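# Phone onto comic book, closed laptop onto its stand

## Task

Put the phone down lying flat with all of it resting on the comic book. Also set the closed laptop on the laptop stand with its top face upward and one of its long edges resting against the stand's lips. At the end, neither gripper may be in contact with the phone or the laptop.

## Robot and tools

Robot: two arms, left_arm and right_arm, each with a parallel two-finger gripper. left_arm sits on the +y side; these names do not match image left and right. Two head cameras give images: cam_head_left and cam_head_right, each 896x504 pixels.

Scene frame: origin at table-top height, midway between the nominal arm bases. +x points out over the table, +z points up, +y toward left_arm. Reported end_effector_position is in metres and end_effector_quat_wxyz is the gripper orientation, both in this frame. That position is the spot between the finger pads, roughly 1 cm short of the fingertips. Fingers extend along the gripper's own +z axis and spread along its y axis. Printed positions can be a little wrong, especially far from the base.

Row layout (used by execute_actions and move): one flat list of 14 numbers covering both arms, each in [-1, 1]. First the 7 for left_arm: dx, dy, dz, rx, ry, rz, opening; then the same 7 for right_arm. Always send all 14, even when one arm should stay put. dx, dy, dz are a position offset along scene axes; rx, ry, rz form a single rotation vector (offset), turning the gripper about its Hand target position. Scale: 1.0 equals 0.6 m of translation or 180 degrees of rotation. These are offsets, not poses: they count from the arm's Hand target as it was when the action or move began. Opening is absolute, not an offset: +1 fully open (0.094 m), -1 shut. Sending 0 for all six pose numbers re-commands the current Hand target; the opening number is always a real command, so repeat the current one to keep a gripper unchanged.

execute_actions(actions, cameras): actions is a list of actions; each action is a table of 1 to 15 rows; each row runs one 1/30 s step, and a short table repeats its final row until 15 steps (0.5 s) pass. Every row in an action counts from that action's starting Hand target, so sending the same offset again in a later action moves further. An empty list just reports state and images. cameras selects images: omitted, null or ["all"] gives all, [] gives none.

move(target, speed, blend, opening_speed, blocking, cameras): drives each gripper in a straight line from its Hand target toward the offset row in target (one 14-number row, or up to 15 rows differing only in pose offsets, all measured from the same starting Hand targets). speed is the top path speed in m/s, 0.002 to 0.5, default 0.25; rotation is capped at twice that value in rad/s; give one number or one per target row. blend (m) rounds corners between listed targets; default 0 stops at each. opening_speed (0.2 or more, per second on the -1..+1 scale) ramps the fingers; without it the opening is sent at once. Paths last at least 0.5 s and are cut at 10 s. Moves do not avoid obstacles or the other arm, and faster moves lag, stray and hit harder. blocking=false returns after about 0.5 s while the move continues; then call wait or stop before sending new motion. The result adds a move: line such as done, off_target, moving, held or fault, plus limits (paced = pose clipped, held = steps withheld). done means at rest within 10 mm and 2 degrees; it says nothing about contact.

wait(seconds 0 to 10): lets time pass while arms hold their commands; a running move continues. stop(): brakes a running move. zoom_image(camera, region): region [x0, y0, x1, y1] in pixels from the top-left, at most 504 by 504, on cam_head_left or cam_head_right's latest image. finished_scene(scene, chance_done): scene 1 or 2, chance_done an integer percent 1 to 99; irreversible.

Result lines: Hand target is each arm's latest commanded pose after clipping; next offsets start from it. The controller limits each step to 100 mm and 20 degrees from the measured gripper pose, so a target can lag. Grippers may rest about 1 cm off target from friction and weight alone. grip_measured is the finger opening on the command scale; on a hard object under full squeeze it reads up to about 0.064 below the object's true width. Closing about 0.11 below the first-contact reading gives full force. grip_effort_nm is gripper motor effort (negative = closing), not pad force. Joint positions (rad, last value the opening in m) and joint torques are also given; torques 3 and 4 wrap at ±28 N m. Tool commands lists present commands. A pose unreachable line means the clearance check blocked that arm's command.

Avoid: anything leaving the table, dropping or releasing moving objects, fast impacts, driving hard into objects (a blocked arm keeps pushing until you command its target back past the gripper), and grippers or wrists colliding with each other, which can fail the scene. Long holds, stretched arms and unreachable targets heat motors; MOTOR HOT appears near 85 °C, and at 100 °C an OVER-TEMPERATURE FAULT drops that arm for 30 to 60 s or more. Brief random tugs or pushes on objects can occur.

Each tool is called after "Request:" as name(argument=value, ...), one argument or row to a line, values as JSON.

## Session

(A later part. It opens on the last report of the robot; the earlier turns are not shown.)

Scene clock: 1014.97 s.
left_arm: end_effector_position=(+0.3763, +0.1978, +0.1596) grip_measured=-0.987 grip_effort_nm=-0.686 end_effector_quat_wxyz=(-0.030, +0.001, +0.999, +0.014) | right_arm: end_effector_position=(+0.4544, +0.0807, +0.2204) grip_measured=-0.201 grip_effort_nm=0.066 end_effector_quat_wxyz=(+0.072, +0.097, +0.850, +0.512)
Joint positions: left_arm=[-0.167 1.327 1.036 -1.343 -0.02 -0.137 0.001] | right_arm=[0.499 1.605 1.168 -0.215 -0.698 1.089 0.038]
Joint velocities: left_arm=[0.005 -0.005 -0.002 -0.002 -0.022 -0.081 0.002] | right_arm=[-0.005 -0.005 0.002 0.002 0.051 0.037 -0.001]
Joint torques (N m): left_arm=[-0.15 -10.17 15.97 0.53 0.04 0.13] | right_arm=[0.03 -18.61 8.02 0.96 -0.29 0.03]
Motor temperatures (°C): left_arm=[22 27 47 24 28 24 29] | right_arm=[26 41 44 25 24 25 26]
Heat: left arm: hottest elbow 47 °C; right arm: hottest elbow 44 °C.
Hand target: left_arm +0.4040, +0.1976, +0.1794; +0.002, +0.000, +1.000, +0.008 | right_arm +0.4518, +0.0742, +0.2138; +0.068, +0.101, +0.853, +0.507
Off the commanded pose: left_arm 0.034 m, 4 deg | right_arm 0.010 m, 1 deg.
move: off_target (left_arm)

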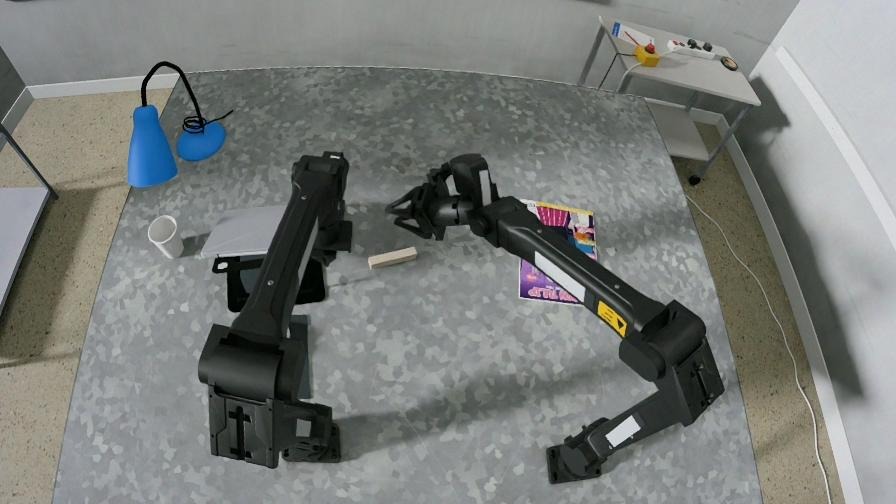

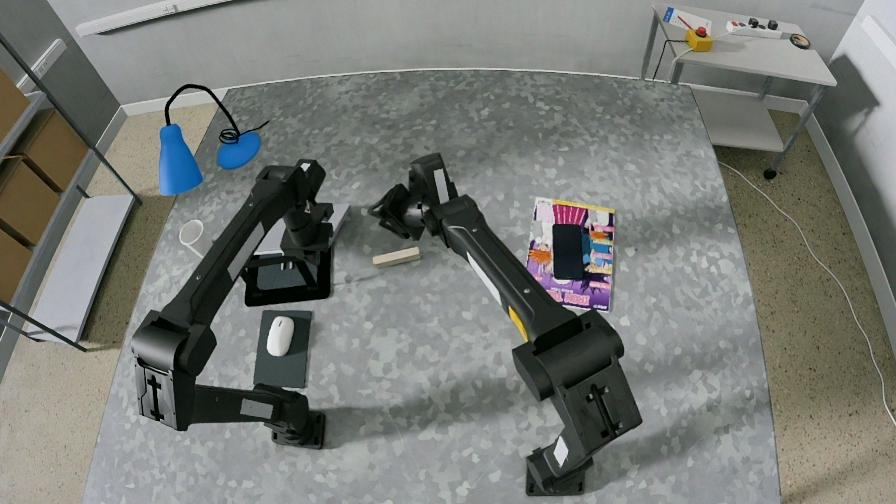

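Request:
move(
  target=[0.04,0,-0.015,0,0,0,-1,0,0,0,0,0,0,-0.2],
  speed=0.04,
)

Request:
zoom_image(
  camera="cam_head_left",
  region=[200, 190, 370, 310],
)

Request:
zoom_image(
  camera="cam_head_right",
  region=[200, 190, 370, 310],
)

Scene clock: 1019.07 s.
left_arm: end_effector_position=(+0.3992, +0.1959, +0.1509) grip_measured=-0.987 grip_effort_nm=-0.686 end_effector_quat_wxyz=(-0.030, +0.002, +0.999, +0.014) | right_arm: end_effector_position=(+0.4544, +0.0807, +0.2204) grip_measured=-0.201 grip_effort_nm=0.066 end_effector_quat_wxyz=(+0.072, +0.097, +0.850, +0.512)
Joint positions: left_arm=[-0.163 1.395 1.078 -1.318 -0.02 -0.13 0.001] | right_arm=[0.499 1.605 1.168 -0.215 -0.698 1.089 0.038]
Joint velocities: left_arm=[0.005 -0.005 0.022 0.002 0.081 -0.037 0] | right_arm=[-0.005 -0.024 -0.017 0.002 -0.037 -0.037 -0.003]
Joint torques (N m): left_arm=[-0.03 -11.22 15.91 0.59 0.08 0.15] | right_arm=[-0.03 -18.67 8.03 0.98 -0.29 0.02]
Motor temperatures (°C): left_arm=[22 27 47 24 28 24 29] | right_arm=[26 41 44 25 24 25 26]
Heat: left arm: hottest elbow 47 °C; right arm: hottest elbow 44 °C.
Hand target: left_arm +0.4280, +0.1973, +0.1703; +0.002, +0.000, +1.000, +0.008 | right_arm +0.4518, +0.0742, +0.2138; +0.068, +0.101, +0.853, +0.507
Off the commanded pose: left_arm 0.035 m, 4 deg | right_arm 0.010 m, 1 deg.
move: off_target (left_arm)

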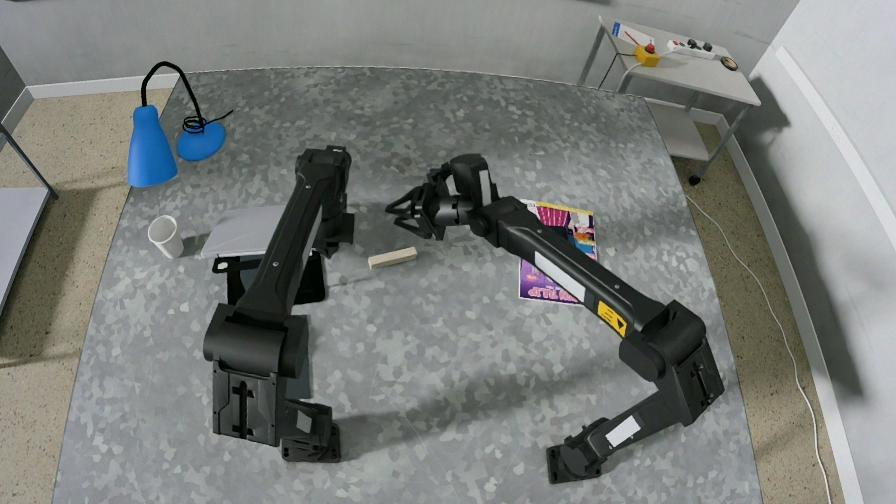

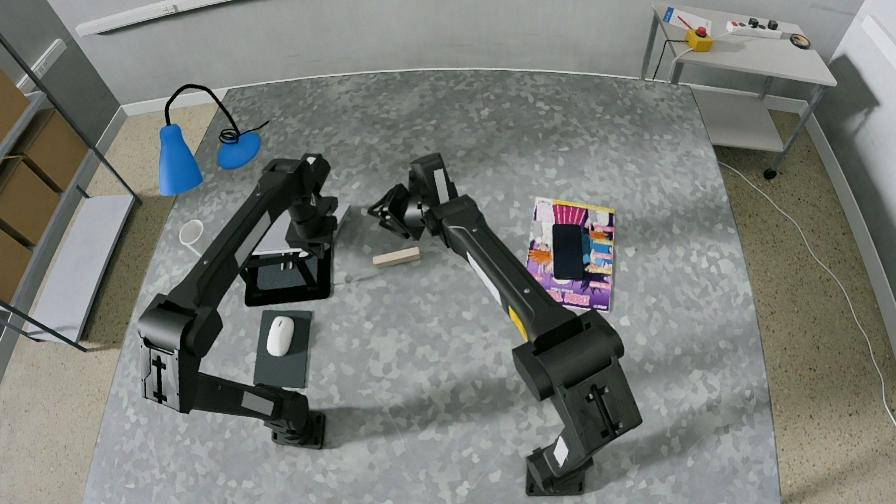

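Scaled by 2.965.

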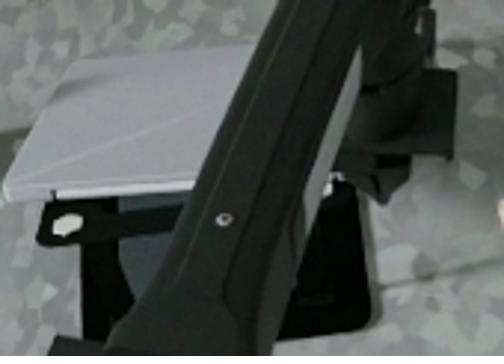

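Scaled by 2.965.

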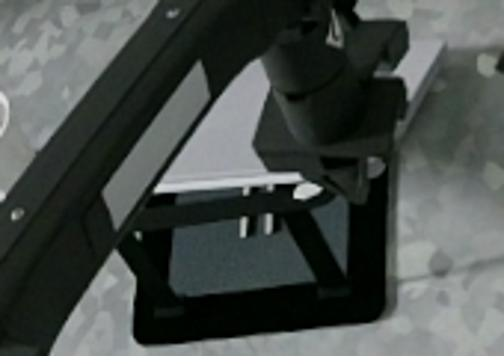

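Request:
move(
  target=[0.04,0,-0.01,0,0,0,-1,0,0,0,0,0,0,-0.2],
  speed=0.04,
)

Request:
zoom_image(
  camera="cam_head_left",
  region=[200, 190, 370, 310],
)

Request:
zoom_image(
  camera="cam_head_right",
  region=[200, 190, 370, 310],
)

Scene clock: 1022.70 s.
left_arm: end_effector_position=(+0.4190, +0.1941, +0.1458) grip_measured=-0.987 grip_effort_nm=-0.686 end_effector_quat_wxyz=(-0.032, +0.003, +0.999, +0.012) | right_arm: end_effector_position=(+0.4544, +0.0807, +0.2204) grip_measured=-0.201 grip_effort_nm=0.056 end_effector_quat_wxyz=(+0.072, +0.097, +0.850, +0.512)
Joint positions: left_arm=[-0.159 1.452 1.123 -1.309 -0.016 -0.124 0.001] | right_arm=[0.499 1.605 1.168 -0.215 -0.698 1.089 0.038]
Joint velocities: left_arm=[-0.005 -0.005 0.007 0.012 0.007 -0.007 0.001] | right_arm=[0.005 -0.015 -0.002 -0.007 -0.081 -0.037 0]
Joint torques (N m): left_arm=[-0.5 -11.4 16.44 0.65 -0.12 0.11] | right_arm=[0.03 -18.67 8.06 0.95 -0.29 0.02]
Motor temperatures (°C): left_arm=[22 27 47 24 28 24 29] | right_arm=[26 41 44 25 24 25 26]
Heat: left arm: hottest elbow 47 °C; right arm: hottest elbow 44 °C.
Hand target: left_arm +0.4518, +0.1969, +0.1641; +0.002, +0.000, +1.000, +0.008 | right_arm +0.4518, +0.0742, +0.2138; +0.068, +0.101, +0.853, +0.507
Off the commanded pose: left_arm 0.038 m, 4 deg | right_arm 0.010 m, 1 deg.
move: off_target (left_arm)

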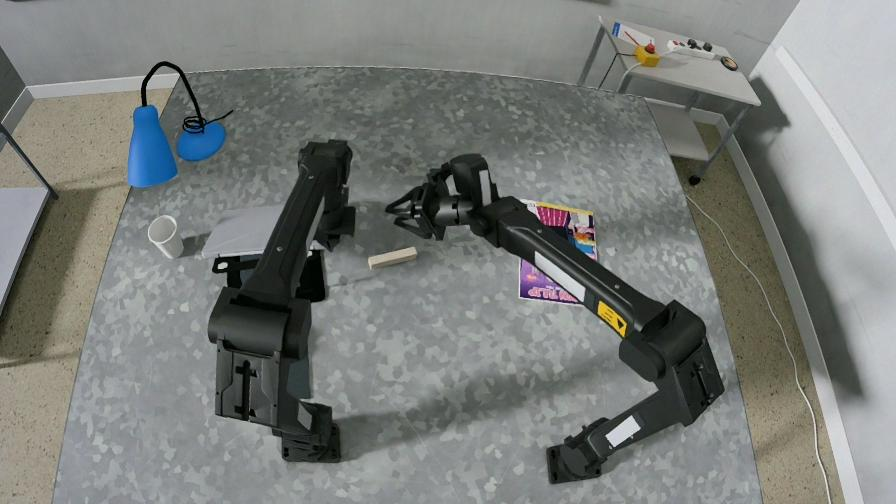

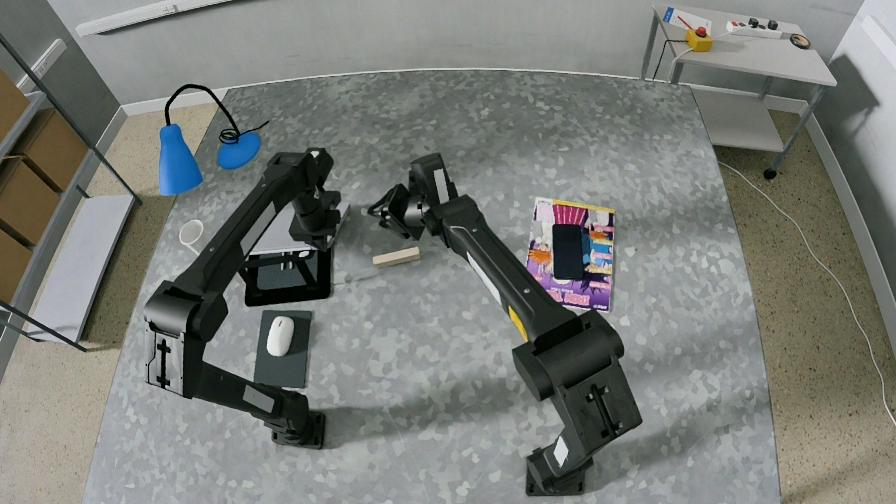

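Scaled by 2.965.

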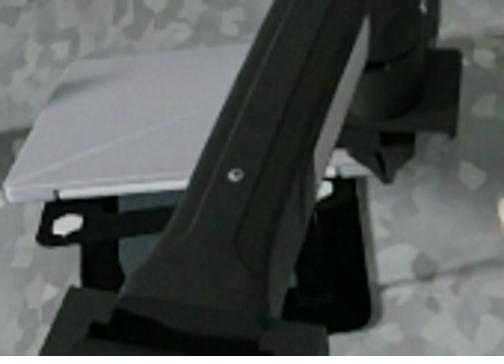

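Scaled by 2.965.

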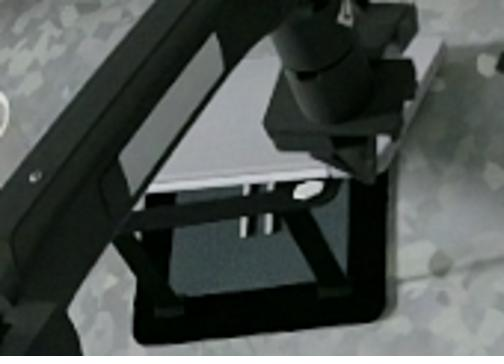

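Request:
execute_actions(
  actions=[],
)

Request:
zoom_image(
  camera="cam_head_left",
  region=[200, 190, 370, 310],
)

Request:
zoom_image(
  camera="cam_head_right",
  region=[150, 190, 320, 310],
)

Scene clock: 1033.80 s.
left_arm: end_effector_position=(+0.4190, +0.1941, +0.1458) grip_measured=-0.987 grip_effort_nm=-0.686 end_effector_quat_wxyz=(-0.032, +0.003, +0.999, +0.012) | right_arm: end_effector_position=(+0.4544, +0.0807, +0.2204) grip_measured=-0.201 grip_effort_nm=0.066 end_effector_quat_wxyz=(+0.072, +0.097, +0.850, +0.512)
Joint positions: left_arm=[-0.159 1.452 1.123 -1.309 -0.016 -0.124 0.001] | right_arm=[0.499 1.605 1.168 -0.215 -0.698 1.089 0.038]
Joint velocities: left_arm=[-0.005 -0.005 -0.012 -0.002 -0.022 -0.051 0] | right_arm=[0.005 0.005 -0.002 0.002 0.007 -0.051 0.001]
Joint torques (N m): left_arm=[-0.5 -10.75 16.16 0.76 -0.1 0.08] | right_arm=[-0.03 -18.67 8.05 0.96 -0.29 0.02]
Motor temperatures (°C): left_arm=[22 27 47 24 28 24 29] | right_arm=[26 41 44 25 24 25 26]
Heat: left arm: hottest elbow 47 °C; right arm: hottest elbow 44 °C.
Hand target: left_arm +0.4518, +0.1969, +0.1641; +0.002, +0.000, +1.000, +0.008 | right_arm +0.4518, +0.0742, +0.2138; +0.068, +0.101, +0.853, +0.507
Tool commands: left_gripper/opening=-1.0 right_gripper/opening=-0.2
Off the commanded pose: left_arm 0.038 m, 4 deg | right_arm 0.010 m, 1 deg.

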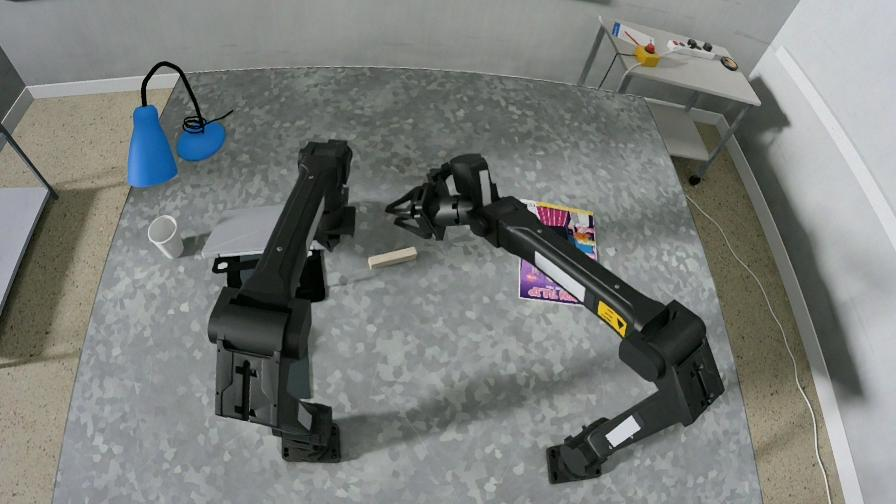

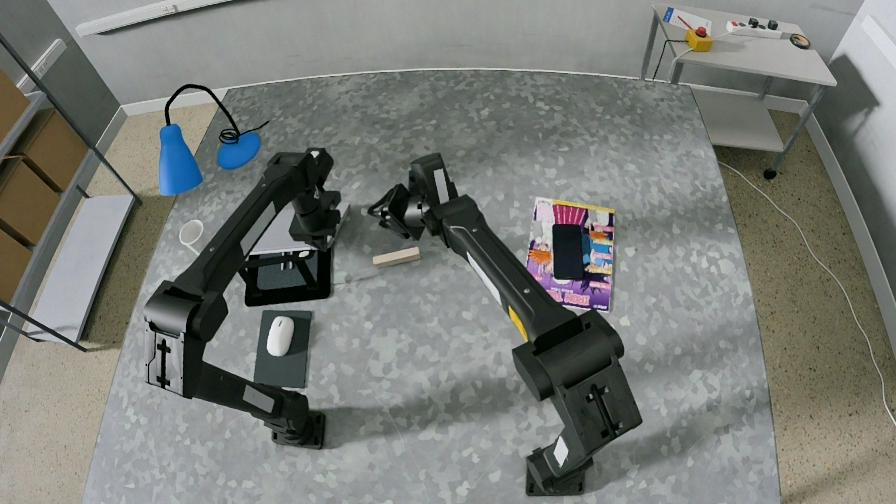

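Scaled by 2.965.

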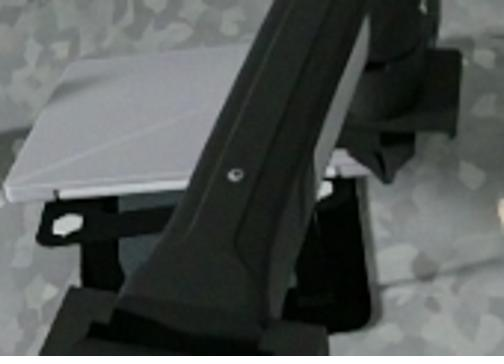

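Scaled by 2.965.

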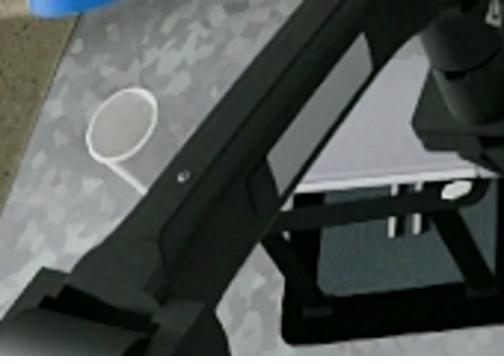

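Request:
move(
  target=[0.05, 0, -0.01, 0, 0, 0, -1, 0, 0, 0, 0, 0, 0, -0.2],
  speed=0.04,
)

Request:
zoom_image(
  camera="cam_head_left",
  region=[200, 190, 370, 310],
)

Request:
zoom_image(
  camera="cam_head_right",
  region=[220, 190, 390, 310],
)

Scene clock: 1038.77 s.
left_arm: end_effector_position=(+0.4435, +0.1904, +0.1385) grip_measured=-0.987 grip_effort_nm=-0.686 end_effector_quat_wxyz=(-0.039, +0.007, +0.999, +0.011) | right_arm: end_effector_position=(+0.4544, +0.0807, +0.2204) grip_measured=-0.201 grip_effort_nm=0.071 end_effector_quat_wxyz=(+0.072, +0.097, +0.850, +0.512)
Joint positions: left_arm=[-0.159 1.53 1.187 -1.309 -0.012 -0.118 0.001] | right_arm=[0.499 1.605 1.168 -0.215 -0.698 1.089 0.038]
Joint velocities: left_arm=[-0.005 -0.005 -0.007 -0.012 0.022 -0.066 0.001] | right_arm=[0.005 -0.005 -0.017 -0.012 -0.037 0.051 0]
Joint torques (N m): left_arm=[0.09 -11.99 16.83 0.98 -0.28 0.06] | right_arm=[-0.03 -18.55 8.02 0.98 -0.28 0.02]
Motor temperatures (°C): left_arm=[22 27 47 24 28 24 29] | right_arm=[26 41 44 25 24 25 26]
Heat: left arm: hottest elbow 47 °C; right arm: hottest elbow 44 °C.
Hand target: left_arm +0.4818, +0.1966, +0.1580; +0.002, +0.000, +1.000, +0.008 | right_arm +0.4518, +0.0742, +0.2138; +0.068, +0.101, +0.853, +0.507
Off the commanded pose: left_arm 0.044 m, 5 deg | right_arm 0.010 m, 1 deg.
move: off_target (left_arm)

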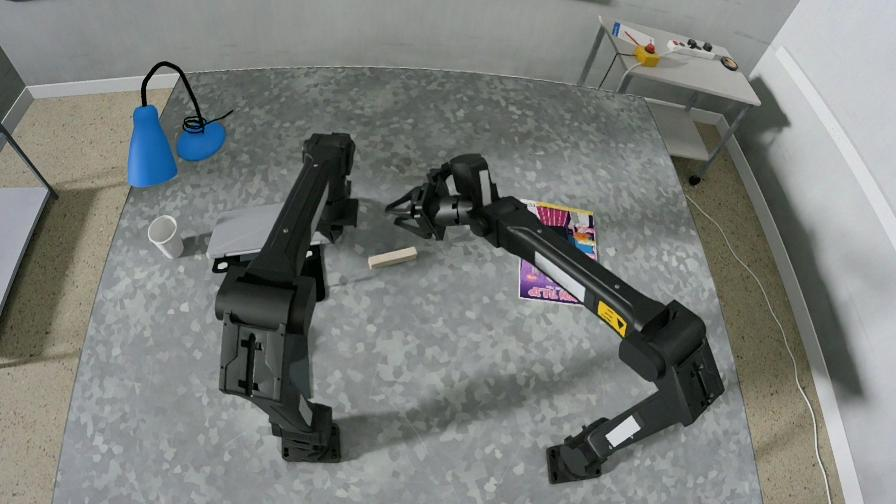

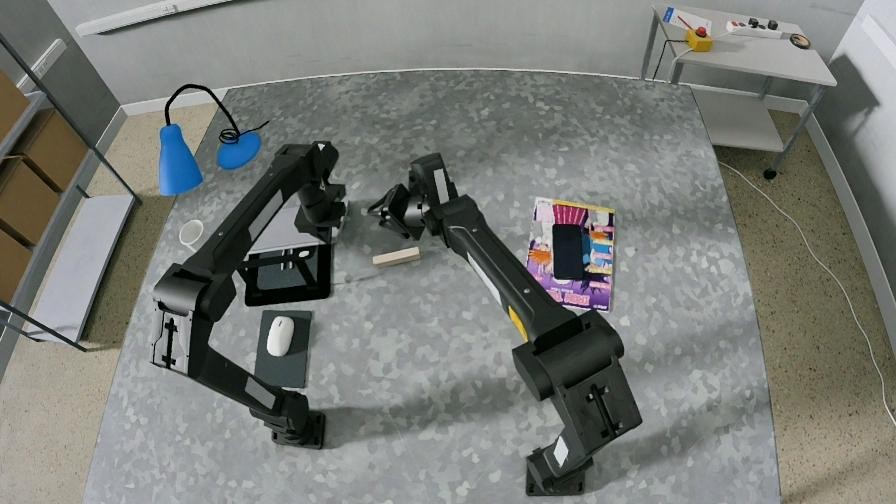

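Scaled by 2.965.

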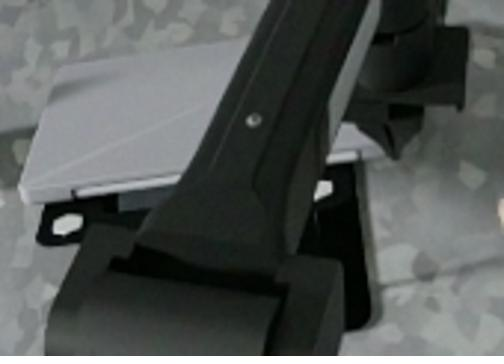

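Scaled by 2.965.

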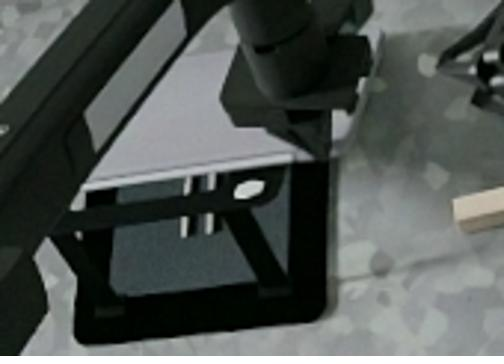

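Request:
move(
  target=[
    [-0.2, 0, 0.03, 0, 0, 0, -1, 0, 0, 0, 0, 0, 0, -0.2],
    [-0.25, 0, 0.25, 0, 0, 0, -1, 0, 0, 0, 0, 0, 0, -0.2],
  ],
  speed=0.12,
  blend=0.02,
)

Request:
zoom_image(
  camera="cam_head_left",
  region=[200, 190, 370, 310],
)

Request:
zoom_image(
  camera="cam_head_right",
  region=[220, 190, 390, 310],
)

Scene clock: 1045.37 s.
left_arm: end_effector_position=(+0.3233, +0.2054, +0.2788) grip_measured=-0.987 grip_effort_nm=-0.691 end_effector_quat_wxyz=(-0.020, -0.002, +1.000, +0.010) | right_arm: end_effector_position=(+0.4544, +0.0807, +0.2204) grip_measured=-0.201 grip_effort_nm=0.066 end_effector_quat_wxyz=(+0.072, +0.097, +0.850, +0.512)
Joint positions: left_arm=[-0.163 1.131 1.189 -1.671 -0.015 -0.139 0.001] | right_arm=[0.499 1.605 1.168 -0.215 -0.698 1.089 0.038]
Joint velocities: left_arm=[-0.005 -0.005 0.002 -0.007 -0.066 0.007 -0.001] | right_arm=[-0.015 -0.005 -0.012 0.007 -0.007 -0.051 0]
Joint torques (N m): left_arm=[-3.02 -8.94 16.35 -0.03 -0.11 -0.09] | right_arm=[0.03 -18.67 8.02 0.98 -0.28 0.02]
Motor temperatures (°C): left_arm=[22 27 48 24 28 24 29] | right_arm=[26 41 44 25 24 25 26]
Heat: left arm: hottest elbow 48 °C; right arm: hottest elbow 44 °C.
Hand target: left_arm +0.3339, +0.1995, +0.3089; +0.002, +0.000, +1.000, +0.008 | right_arm +0.4518, +0.0742, +0.2138; +0.068, +0.101, +0.853, +0.507
Off the commanded pose: left_arm 0.032 m, 2 deg | right_arm 0.010 m, 1 deg.
joint sent to its limit (left arm) — joint 4 (wrist pitch), lower limit. The joint targets still meet the commanded pose.
move: off_target (left_arm)

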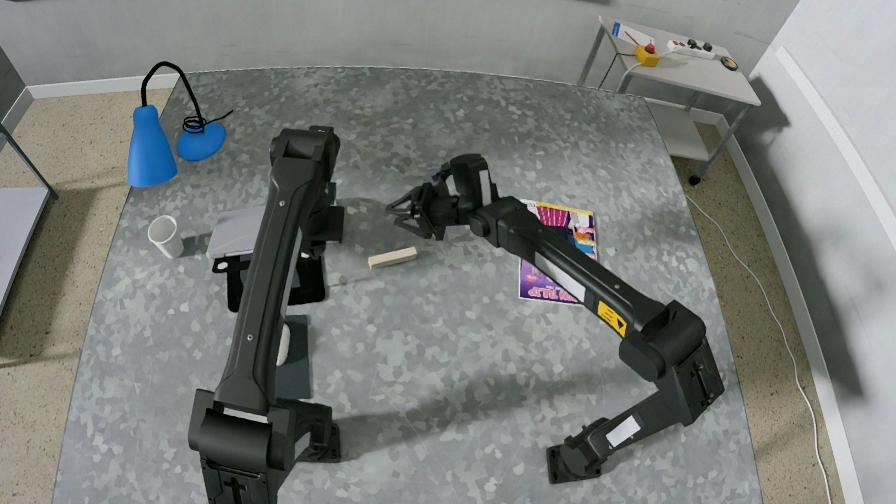

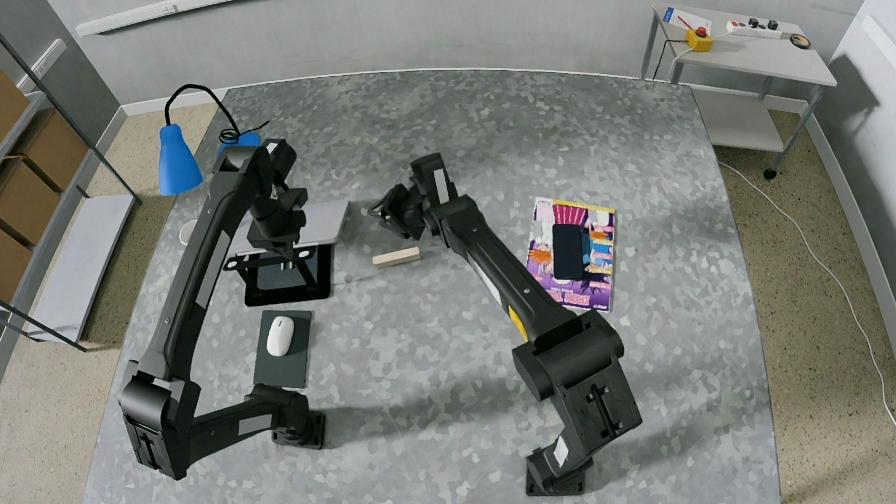

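Scaled by 2.965.

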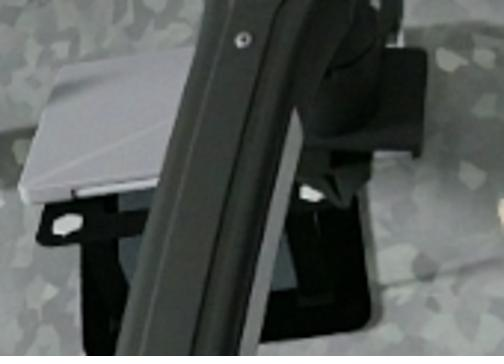

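Scaled by 2.965.

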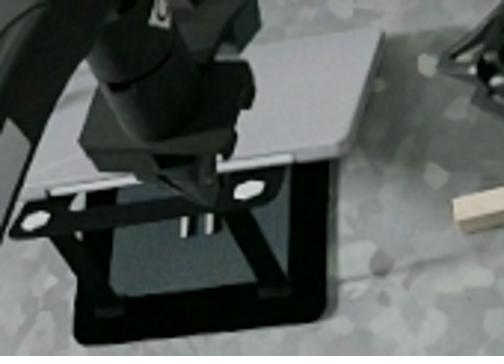

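Request:
move(
  target=[-0.1, -0.28, 0.1, 0, 0, 0, -1, -0.1, -0.3, 0.1, 0, 0, 0, -0.2],
  speed=0.15,
)

Request:
zoom_image(
  camera="cam_head_left",
  region=[200, 190, 370, 310],
)

Request:
zoom_image(
  camera="cam_head_right",
  region=[220, 190, 390, 310],
)

Scene clock: 1058.97 s.
left_arm: end_effector_position=(+0.2668, +0.0406, +0.3446) grip_measured=-0.987 grip_effort_nm=-0.686 end_effector_quat_wxyz=(+0.057, +0.000, +0.998, -0.041) | right_arm: end_effector_position=(+0.3936, -0.0999, +0.2786) grip_measured=-0.201 grip_effort_nm=0.061 end_effector_quat_wxyz=(+0.070, +0.098, +0.852, +0.510)
Joint positions: left_arm=[-0.746 1.083 1.324 -1.672 -0.012 -0.716 0.001] | right_arm=[0.163 1.27 1.021 -0.668 -0.937 0.738 0.038]
Joint velocities: left_arm=[-0.015 -0.005 -0.012 0.002 -0.022 0.022 -0.001] | right_arm=[-0.005 0.024 0.007 -0.002 0.051 -0.022 -0.001]
Joint torques (N m): left_arm=[-2.26 -7.53 16.53 0.23 -0.13 -0.09] | right_arm=[-0.21 -12.81 8.69 0.65 -0.46 0]
Motor temperatures (°C): left_arm=[22 27 49 24 28 24 29] | right_arm=[26 41 44 25 24 25 26]
Heat: left arm: hottest elbow 49 °C; right arm: hottest elbow 44 °C.
Hand target: left_arm +0.2727, +0.0309, +0.3708; +0.002, -0.001, +1.000, +0.005 | right_arm +0.3908, -0.1049, +0.2767; +0.069, +0.102, +0.852, +0.508
Off the commanded pose: left_arm 0.027 m, 8 deg | right_arm 0.008 m, 1 deg.
joint sent to its limit (left arm) — joint 4 (wrist pitch), lower limit. The joint targets are off in orientation, not in position.
move: off_target (left_arm)

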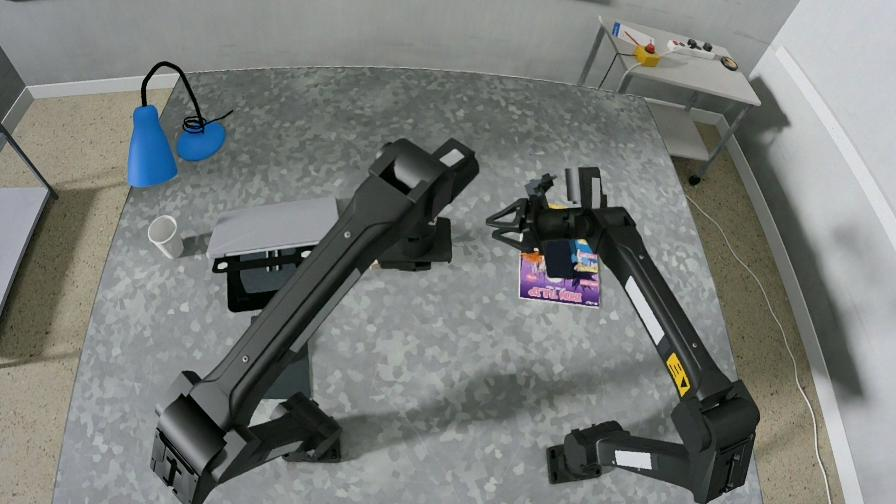

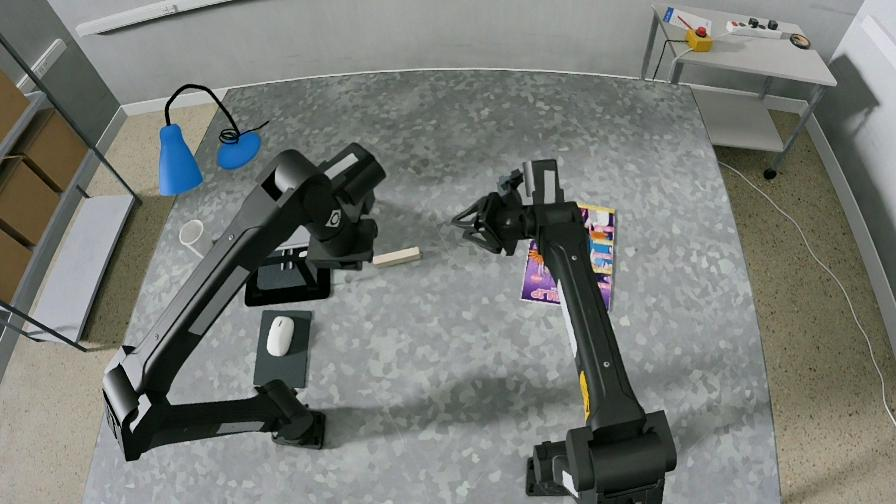

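Scaled by 2.965.

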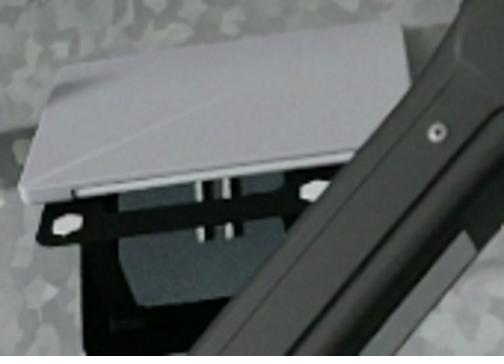

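Scaled by 2.965.

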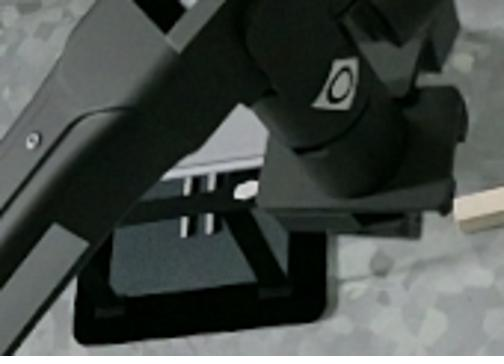

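Request:
zoom_image(
  camera="cam_head_left",
  region=[200, 180, 280, 240],
)

Request:
zoom_image(
  camera="cam_head_left",
  region=[270, 180, 350, 240],
)

Scaled by 6.300.

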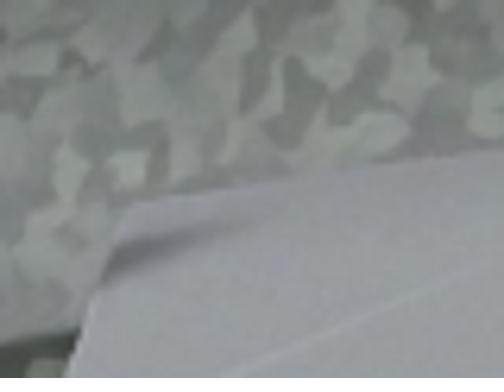

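Scaled by 6.300.

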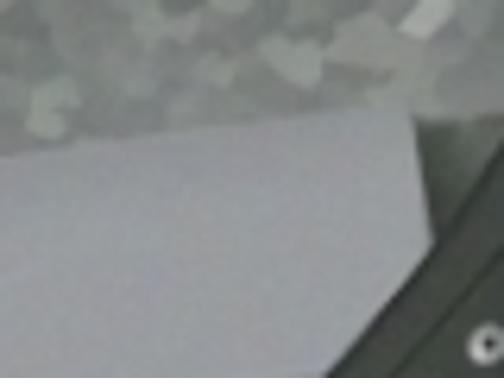

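Request:
zoom_image(
  camera="cam_head_left",
  region=[200, 235, 260, 280],
)

Request:
zoom_image(
  camera="cam_head_left",
  region=[270, 225, 330, 270],
)

Scaled by 8.400.

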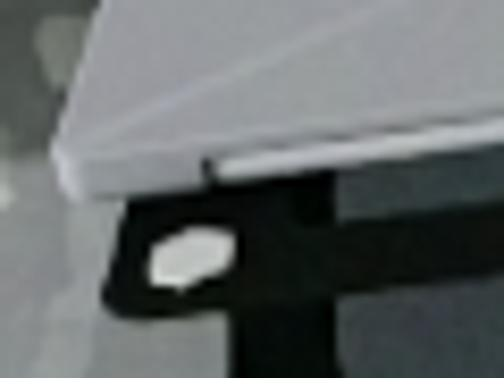

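Scaled by 8.400.

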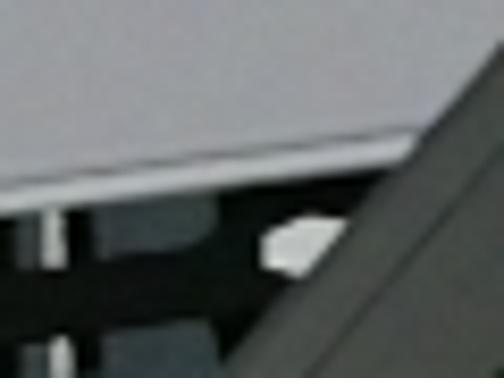

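Request:
move(
  target=[-0.1, -0.25, 0, 0, 0, 0, -1, 0, -0.3, 0, 0, 0, 0, -0.2],
  speed=0.15,
)

Request:
zoom_image(
  camera="cam_head_left",
  region=[200, 190, 370, 310],
)

Request:
zoom_image(
  camera="cam_head_right",
  region=[220, 190, 390, 310],
)

Scene clock: 1080.87 s.
left_arm: end_effector_position=(+0.2089, -0.1059, +0.3454) grip_measured=-0.987 grip_effort_nm=-0.686 end_effector_quat_wxyz=(+0.028, +0.000, +0.999, -0.041) | right_arm: end_effector_position=(+0.3733, -0.2780, +0.2675) grip_measured=-0.201 grip_effort_nm=0.061 end_effector_quat_wxyz=(+0.062, +0.110, +0.850, +0.512)
Joint positions: left_arm=[-1.136 1.316 1.516 -1.673 -0.014 -1.107 0.001] | right_arm=[-0.306 1.384 1.136 -1.419 -1.081 -0.102 0.038]
Joint velocities: left_arm=[-0.015 -0.024 0.002 -0.017 0.022 -0.037 0] | right_arm=[0.005 -0.015 -0.012 0.007 0.022 -0.007 0.001]
Joint torques (N m): left_arm=[-2.49 -10.81 16.62 0.09 0.06 -0.09] | right_arm=[-0.09 -10.7 12.56 -0.27 -0.49 0.04]
Motor temperatures (°C): left_arm=[22 27 51 24 27 24 29] | right_arm=[26 41 45 25 24 25 26]
Heat: left arm: hottest elbow 51 °C; right arm: hottest elbow 45 °C.
Hand target: left_arm +0.2102, -0.1190, +0.3714; +0.003, -0.001, +1.000, +0.003 | right_arm +0.3903, -0.2865, +0.2780; +0.074, +0.104, +0.851, +0.509
Off the commanded pose: left_arm 0.029 m, 6 deg | right_arm 0.021 m, 1 deg.
joint sent to its limit (left arm) — joint 4 (wrist pitch), lower limit. The joint targets are off in orientation, not in position.
move: off_target (left_arm, right_arm)

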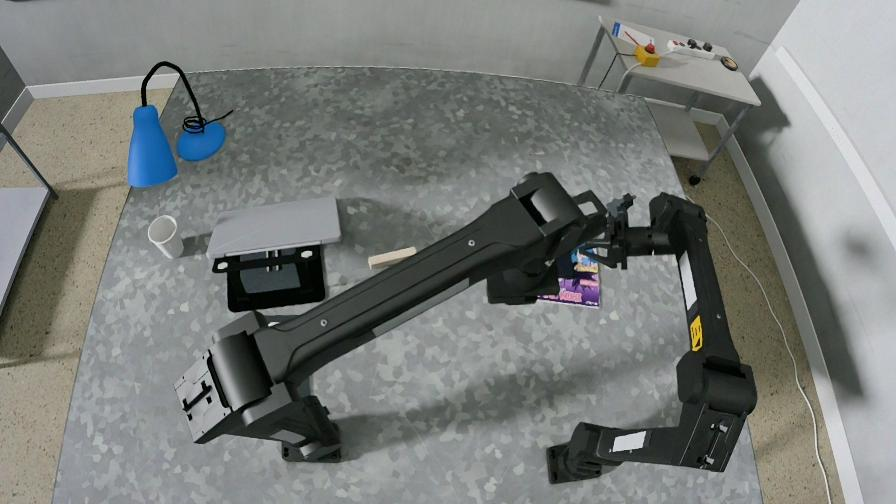

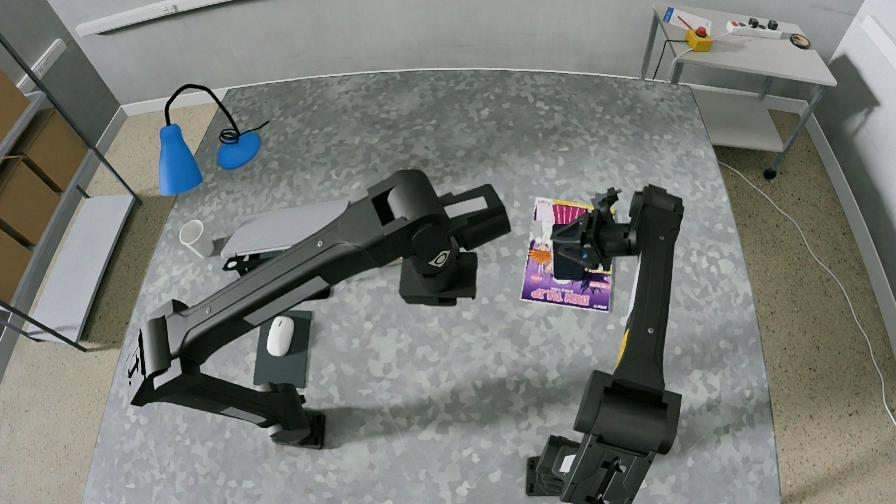

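Scaled by 2.965.

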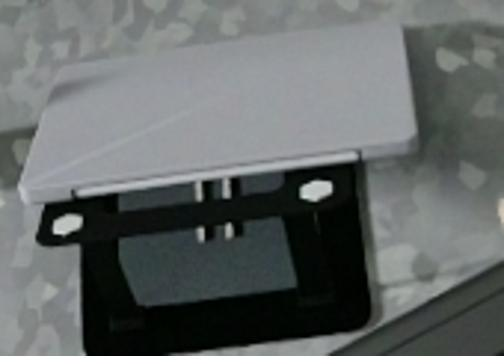

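Scaled by 2.965.

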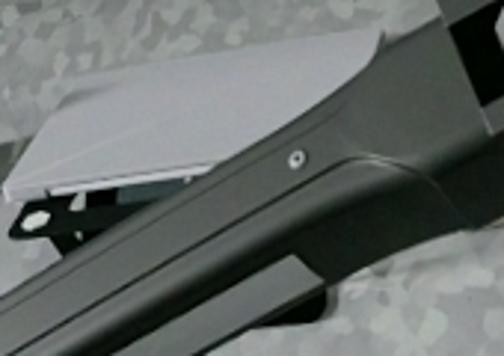

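Request:
move(
  target=[0.22, 0.748, -0.06, 0, 0, 0, -1, 0, 0, 0, 0, 0, 0, -0.2],
  speed=0.2,
)

Request:
zoom_image(
  camera="cam_head_right",
  region=[220, 180, 390, 310],
)

Scene clock: 1110.93 s.
left_arm: end_effector_position=(+0.3365, +0.3243, +0.3080) grip_measured=-0.987 grip_effort_nm=-0.686 end_effector_quat_wxyz=(+0.012, +0.000, +1.000, +0.011) | right_arm: end_effector_position=(+0.3732, -0.2779, +0.2675) grip_measured=-0.201 grip_effort_nm=0.066 end_effector_quat_wxyz=(+0.062, +0.110, +0.850, +0.512)
Joint positions: left_arm=[0.227 1.15 1.281 -1.673 -0.016 0.256 0.001] | right_arm=[-0.306 1.384 1.136 -1.419 -1.081 -0.102 0.038]
Joint velocities: left_arm=[0.015 -0.005 -0.007 -0.007 -0.022 0.007 0] | right_arm=[-0.005 0.005 0.002 -0.007 0.022 -0.037 0]
Joint torques (N m): left_arm=[-0.21 -8.64 16.4 0.28 -0.09 0.03] | right_arm=[-0.03 -10.75 12.56 -0.34 -0.48 0.02]
Motor temperatures (°C): left_arm=[22 27 48 24 27 24 29] | right_arm=[26 40 46 25 24 25 26]
Heat: left arm: hottest elbow 48 °C; right arm: hottest elbow 46 °C.
Hand target: left_arm +0.3476, +0.3313, +0.3350; +0.000, -0.001, +1.000, +0.008 | right_arm +0.3903, -0.2865, +0.2780; +0.074, +0.105, +0.851, +0.509
Off the commanded pose: left_arm 0.028 m, 1 deg | right_arm 0.022 m, 2 deg.
joint sent to its limit (left arm) — joint 4 (wrist pitch), lower limit. The joint targets are off in position and orientation.
move: off_target (left_arm, right_arm)

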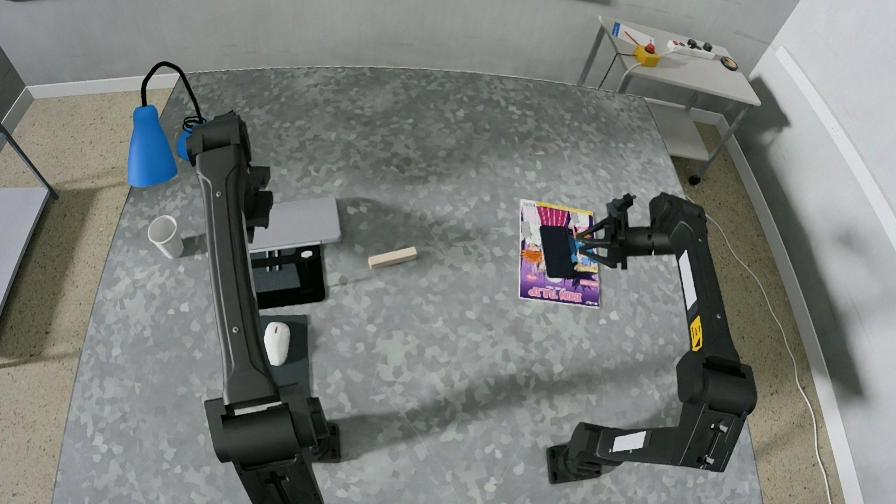

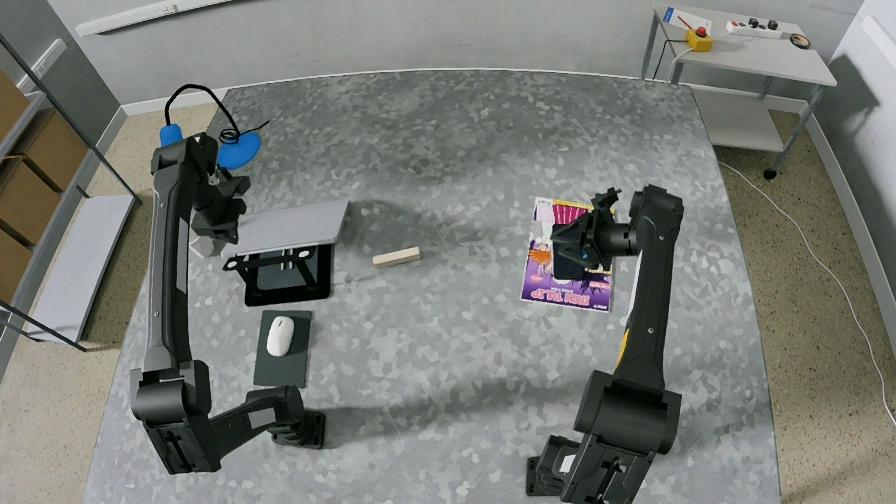

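Scaled by 2.965.

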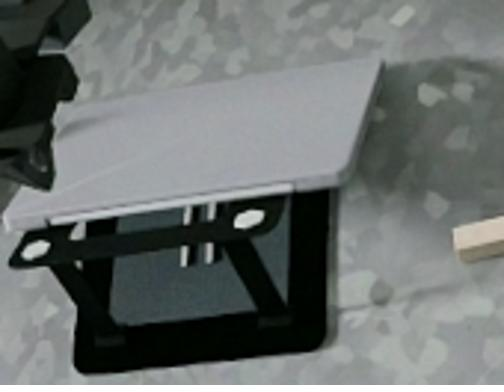

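Request:
zoom_image(
  camera="cam_head_right",
  region=[290, 190, 360, 250],
)

Request:
zoom_image(
  camera="cam_head_right",
  region=[230, 190, 300, 250],
)

Scaled by 7.200.

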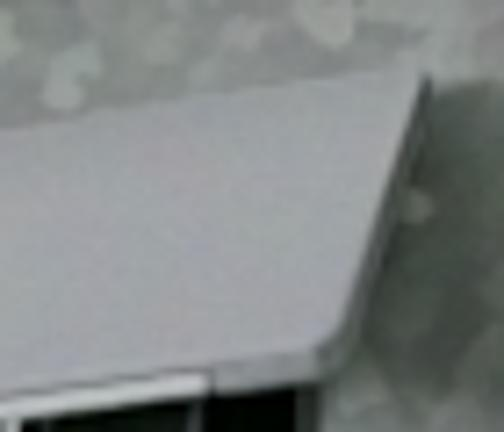

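Scaled by 7.200.

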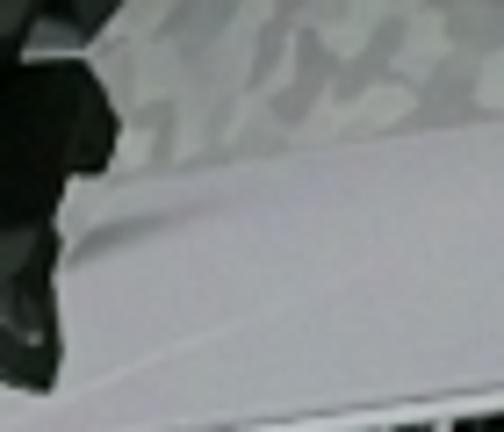

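Request:
move(
  target=[0.03, 0.01, -0.15, 0, 0, 0, -1, 0, 0, 0, 0, 0, 0, -0.2],
  speed=0.1,
)

Request:
zoom_image(
  camera="cam_head_right",
  region=[190, 180, 360, 310],
)

Scene clock: 1117.63 s.
left_arm: end_effector_position=(+0.3641, +0.3316, +0.2497) grip_measured=-0.987 grip_effort_nm=-0.686 end_effector_quat_wxyz=(+0.002, +0.000, +1.000, +0.008) | right_arm: end_effector_position=(+0.3732, -0.2779, +0.2675) grip_measured=-0.201 grip_effort_nm=0.061 end_effector_quat_wxyz=(+0.062, +0.110, +0.850, +0.512)
Joint positions: left_arm=[0.227 1.231 1.193 -1.525 -0.016 0.257 0.001] | right_arm=[-0.306 1.384 1.136 -1.419 -1.081 -0.102 0.038]
Joint velocities: left_arm=[-0.005 0.005 -0.002 0.007 0.037 -0.051 0] | right_arm=[0.005 0.015 -0.007 0.007 -0.066 0.095 0]
Joint torques (N m): left_arm=[-1.08 -8.64 9.44 0.61 -0.1 0.09] | right_arm=[-0.09 -10.7 12.57 -0.31 -0.49 0.02]
Motor temperatures (°C): left_arm=[22 27 48 24 27 24 29] | right_arm=[26 40 47 25 24 25 26]
Heat: left arm: hottest elbow 48 °C; right arm: hottest elbow 47 °C.
Hand target: left_arm +0.3648, +0.3360, +0.2448; +0.000, +0.000, +1.000, +0.009 | right_arm +0.3903, -0.2865, +0.2780; +0.074, +0.105, +0.851, +0.509
Off the commanded pose: left_arm 0.008 m, 0 deg | right_arm 0.022 m, 1 deg.
move: off_target (right_arm)

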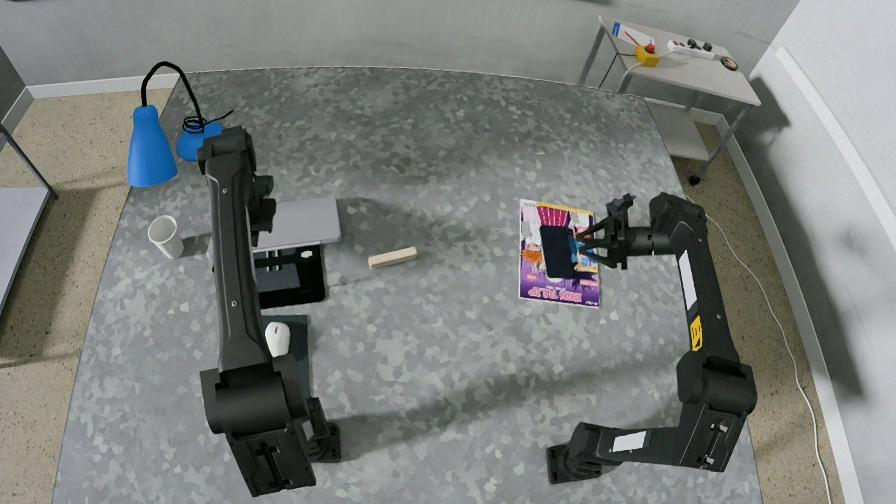

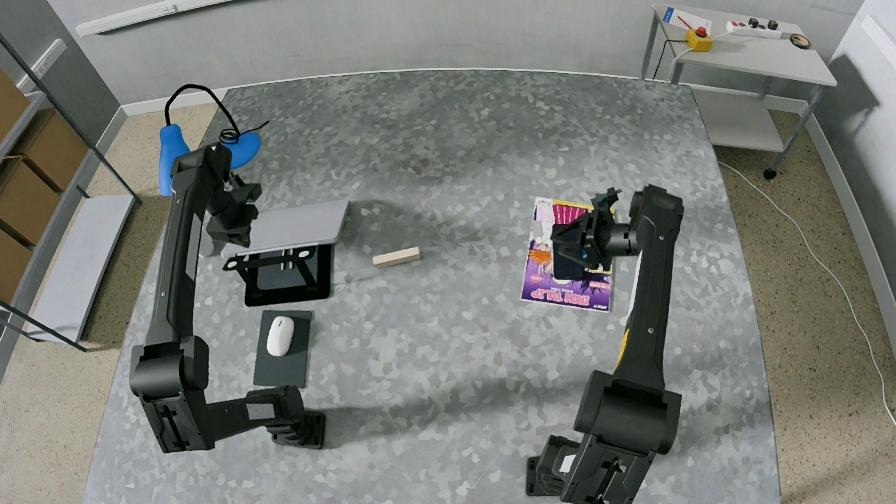

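Scaled by 2.965.

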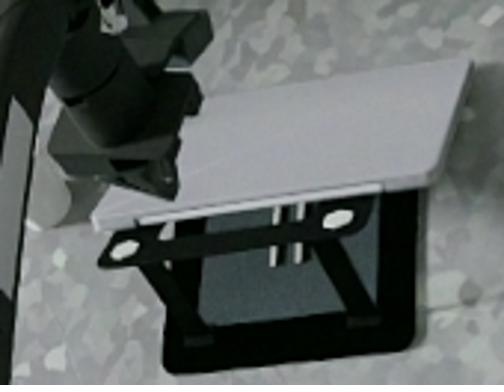

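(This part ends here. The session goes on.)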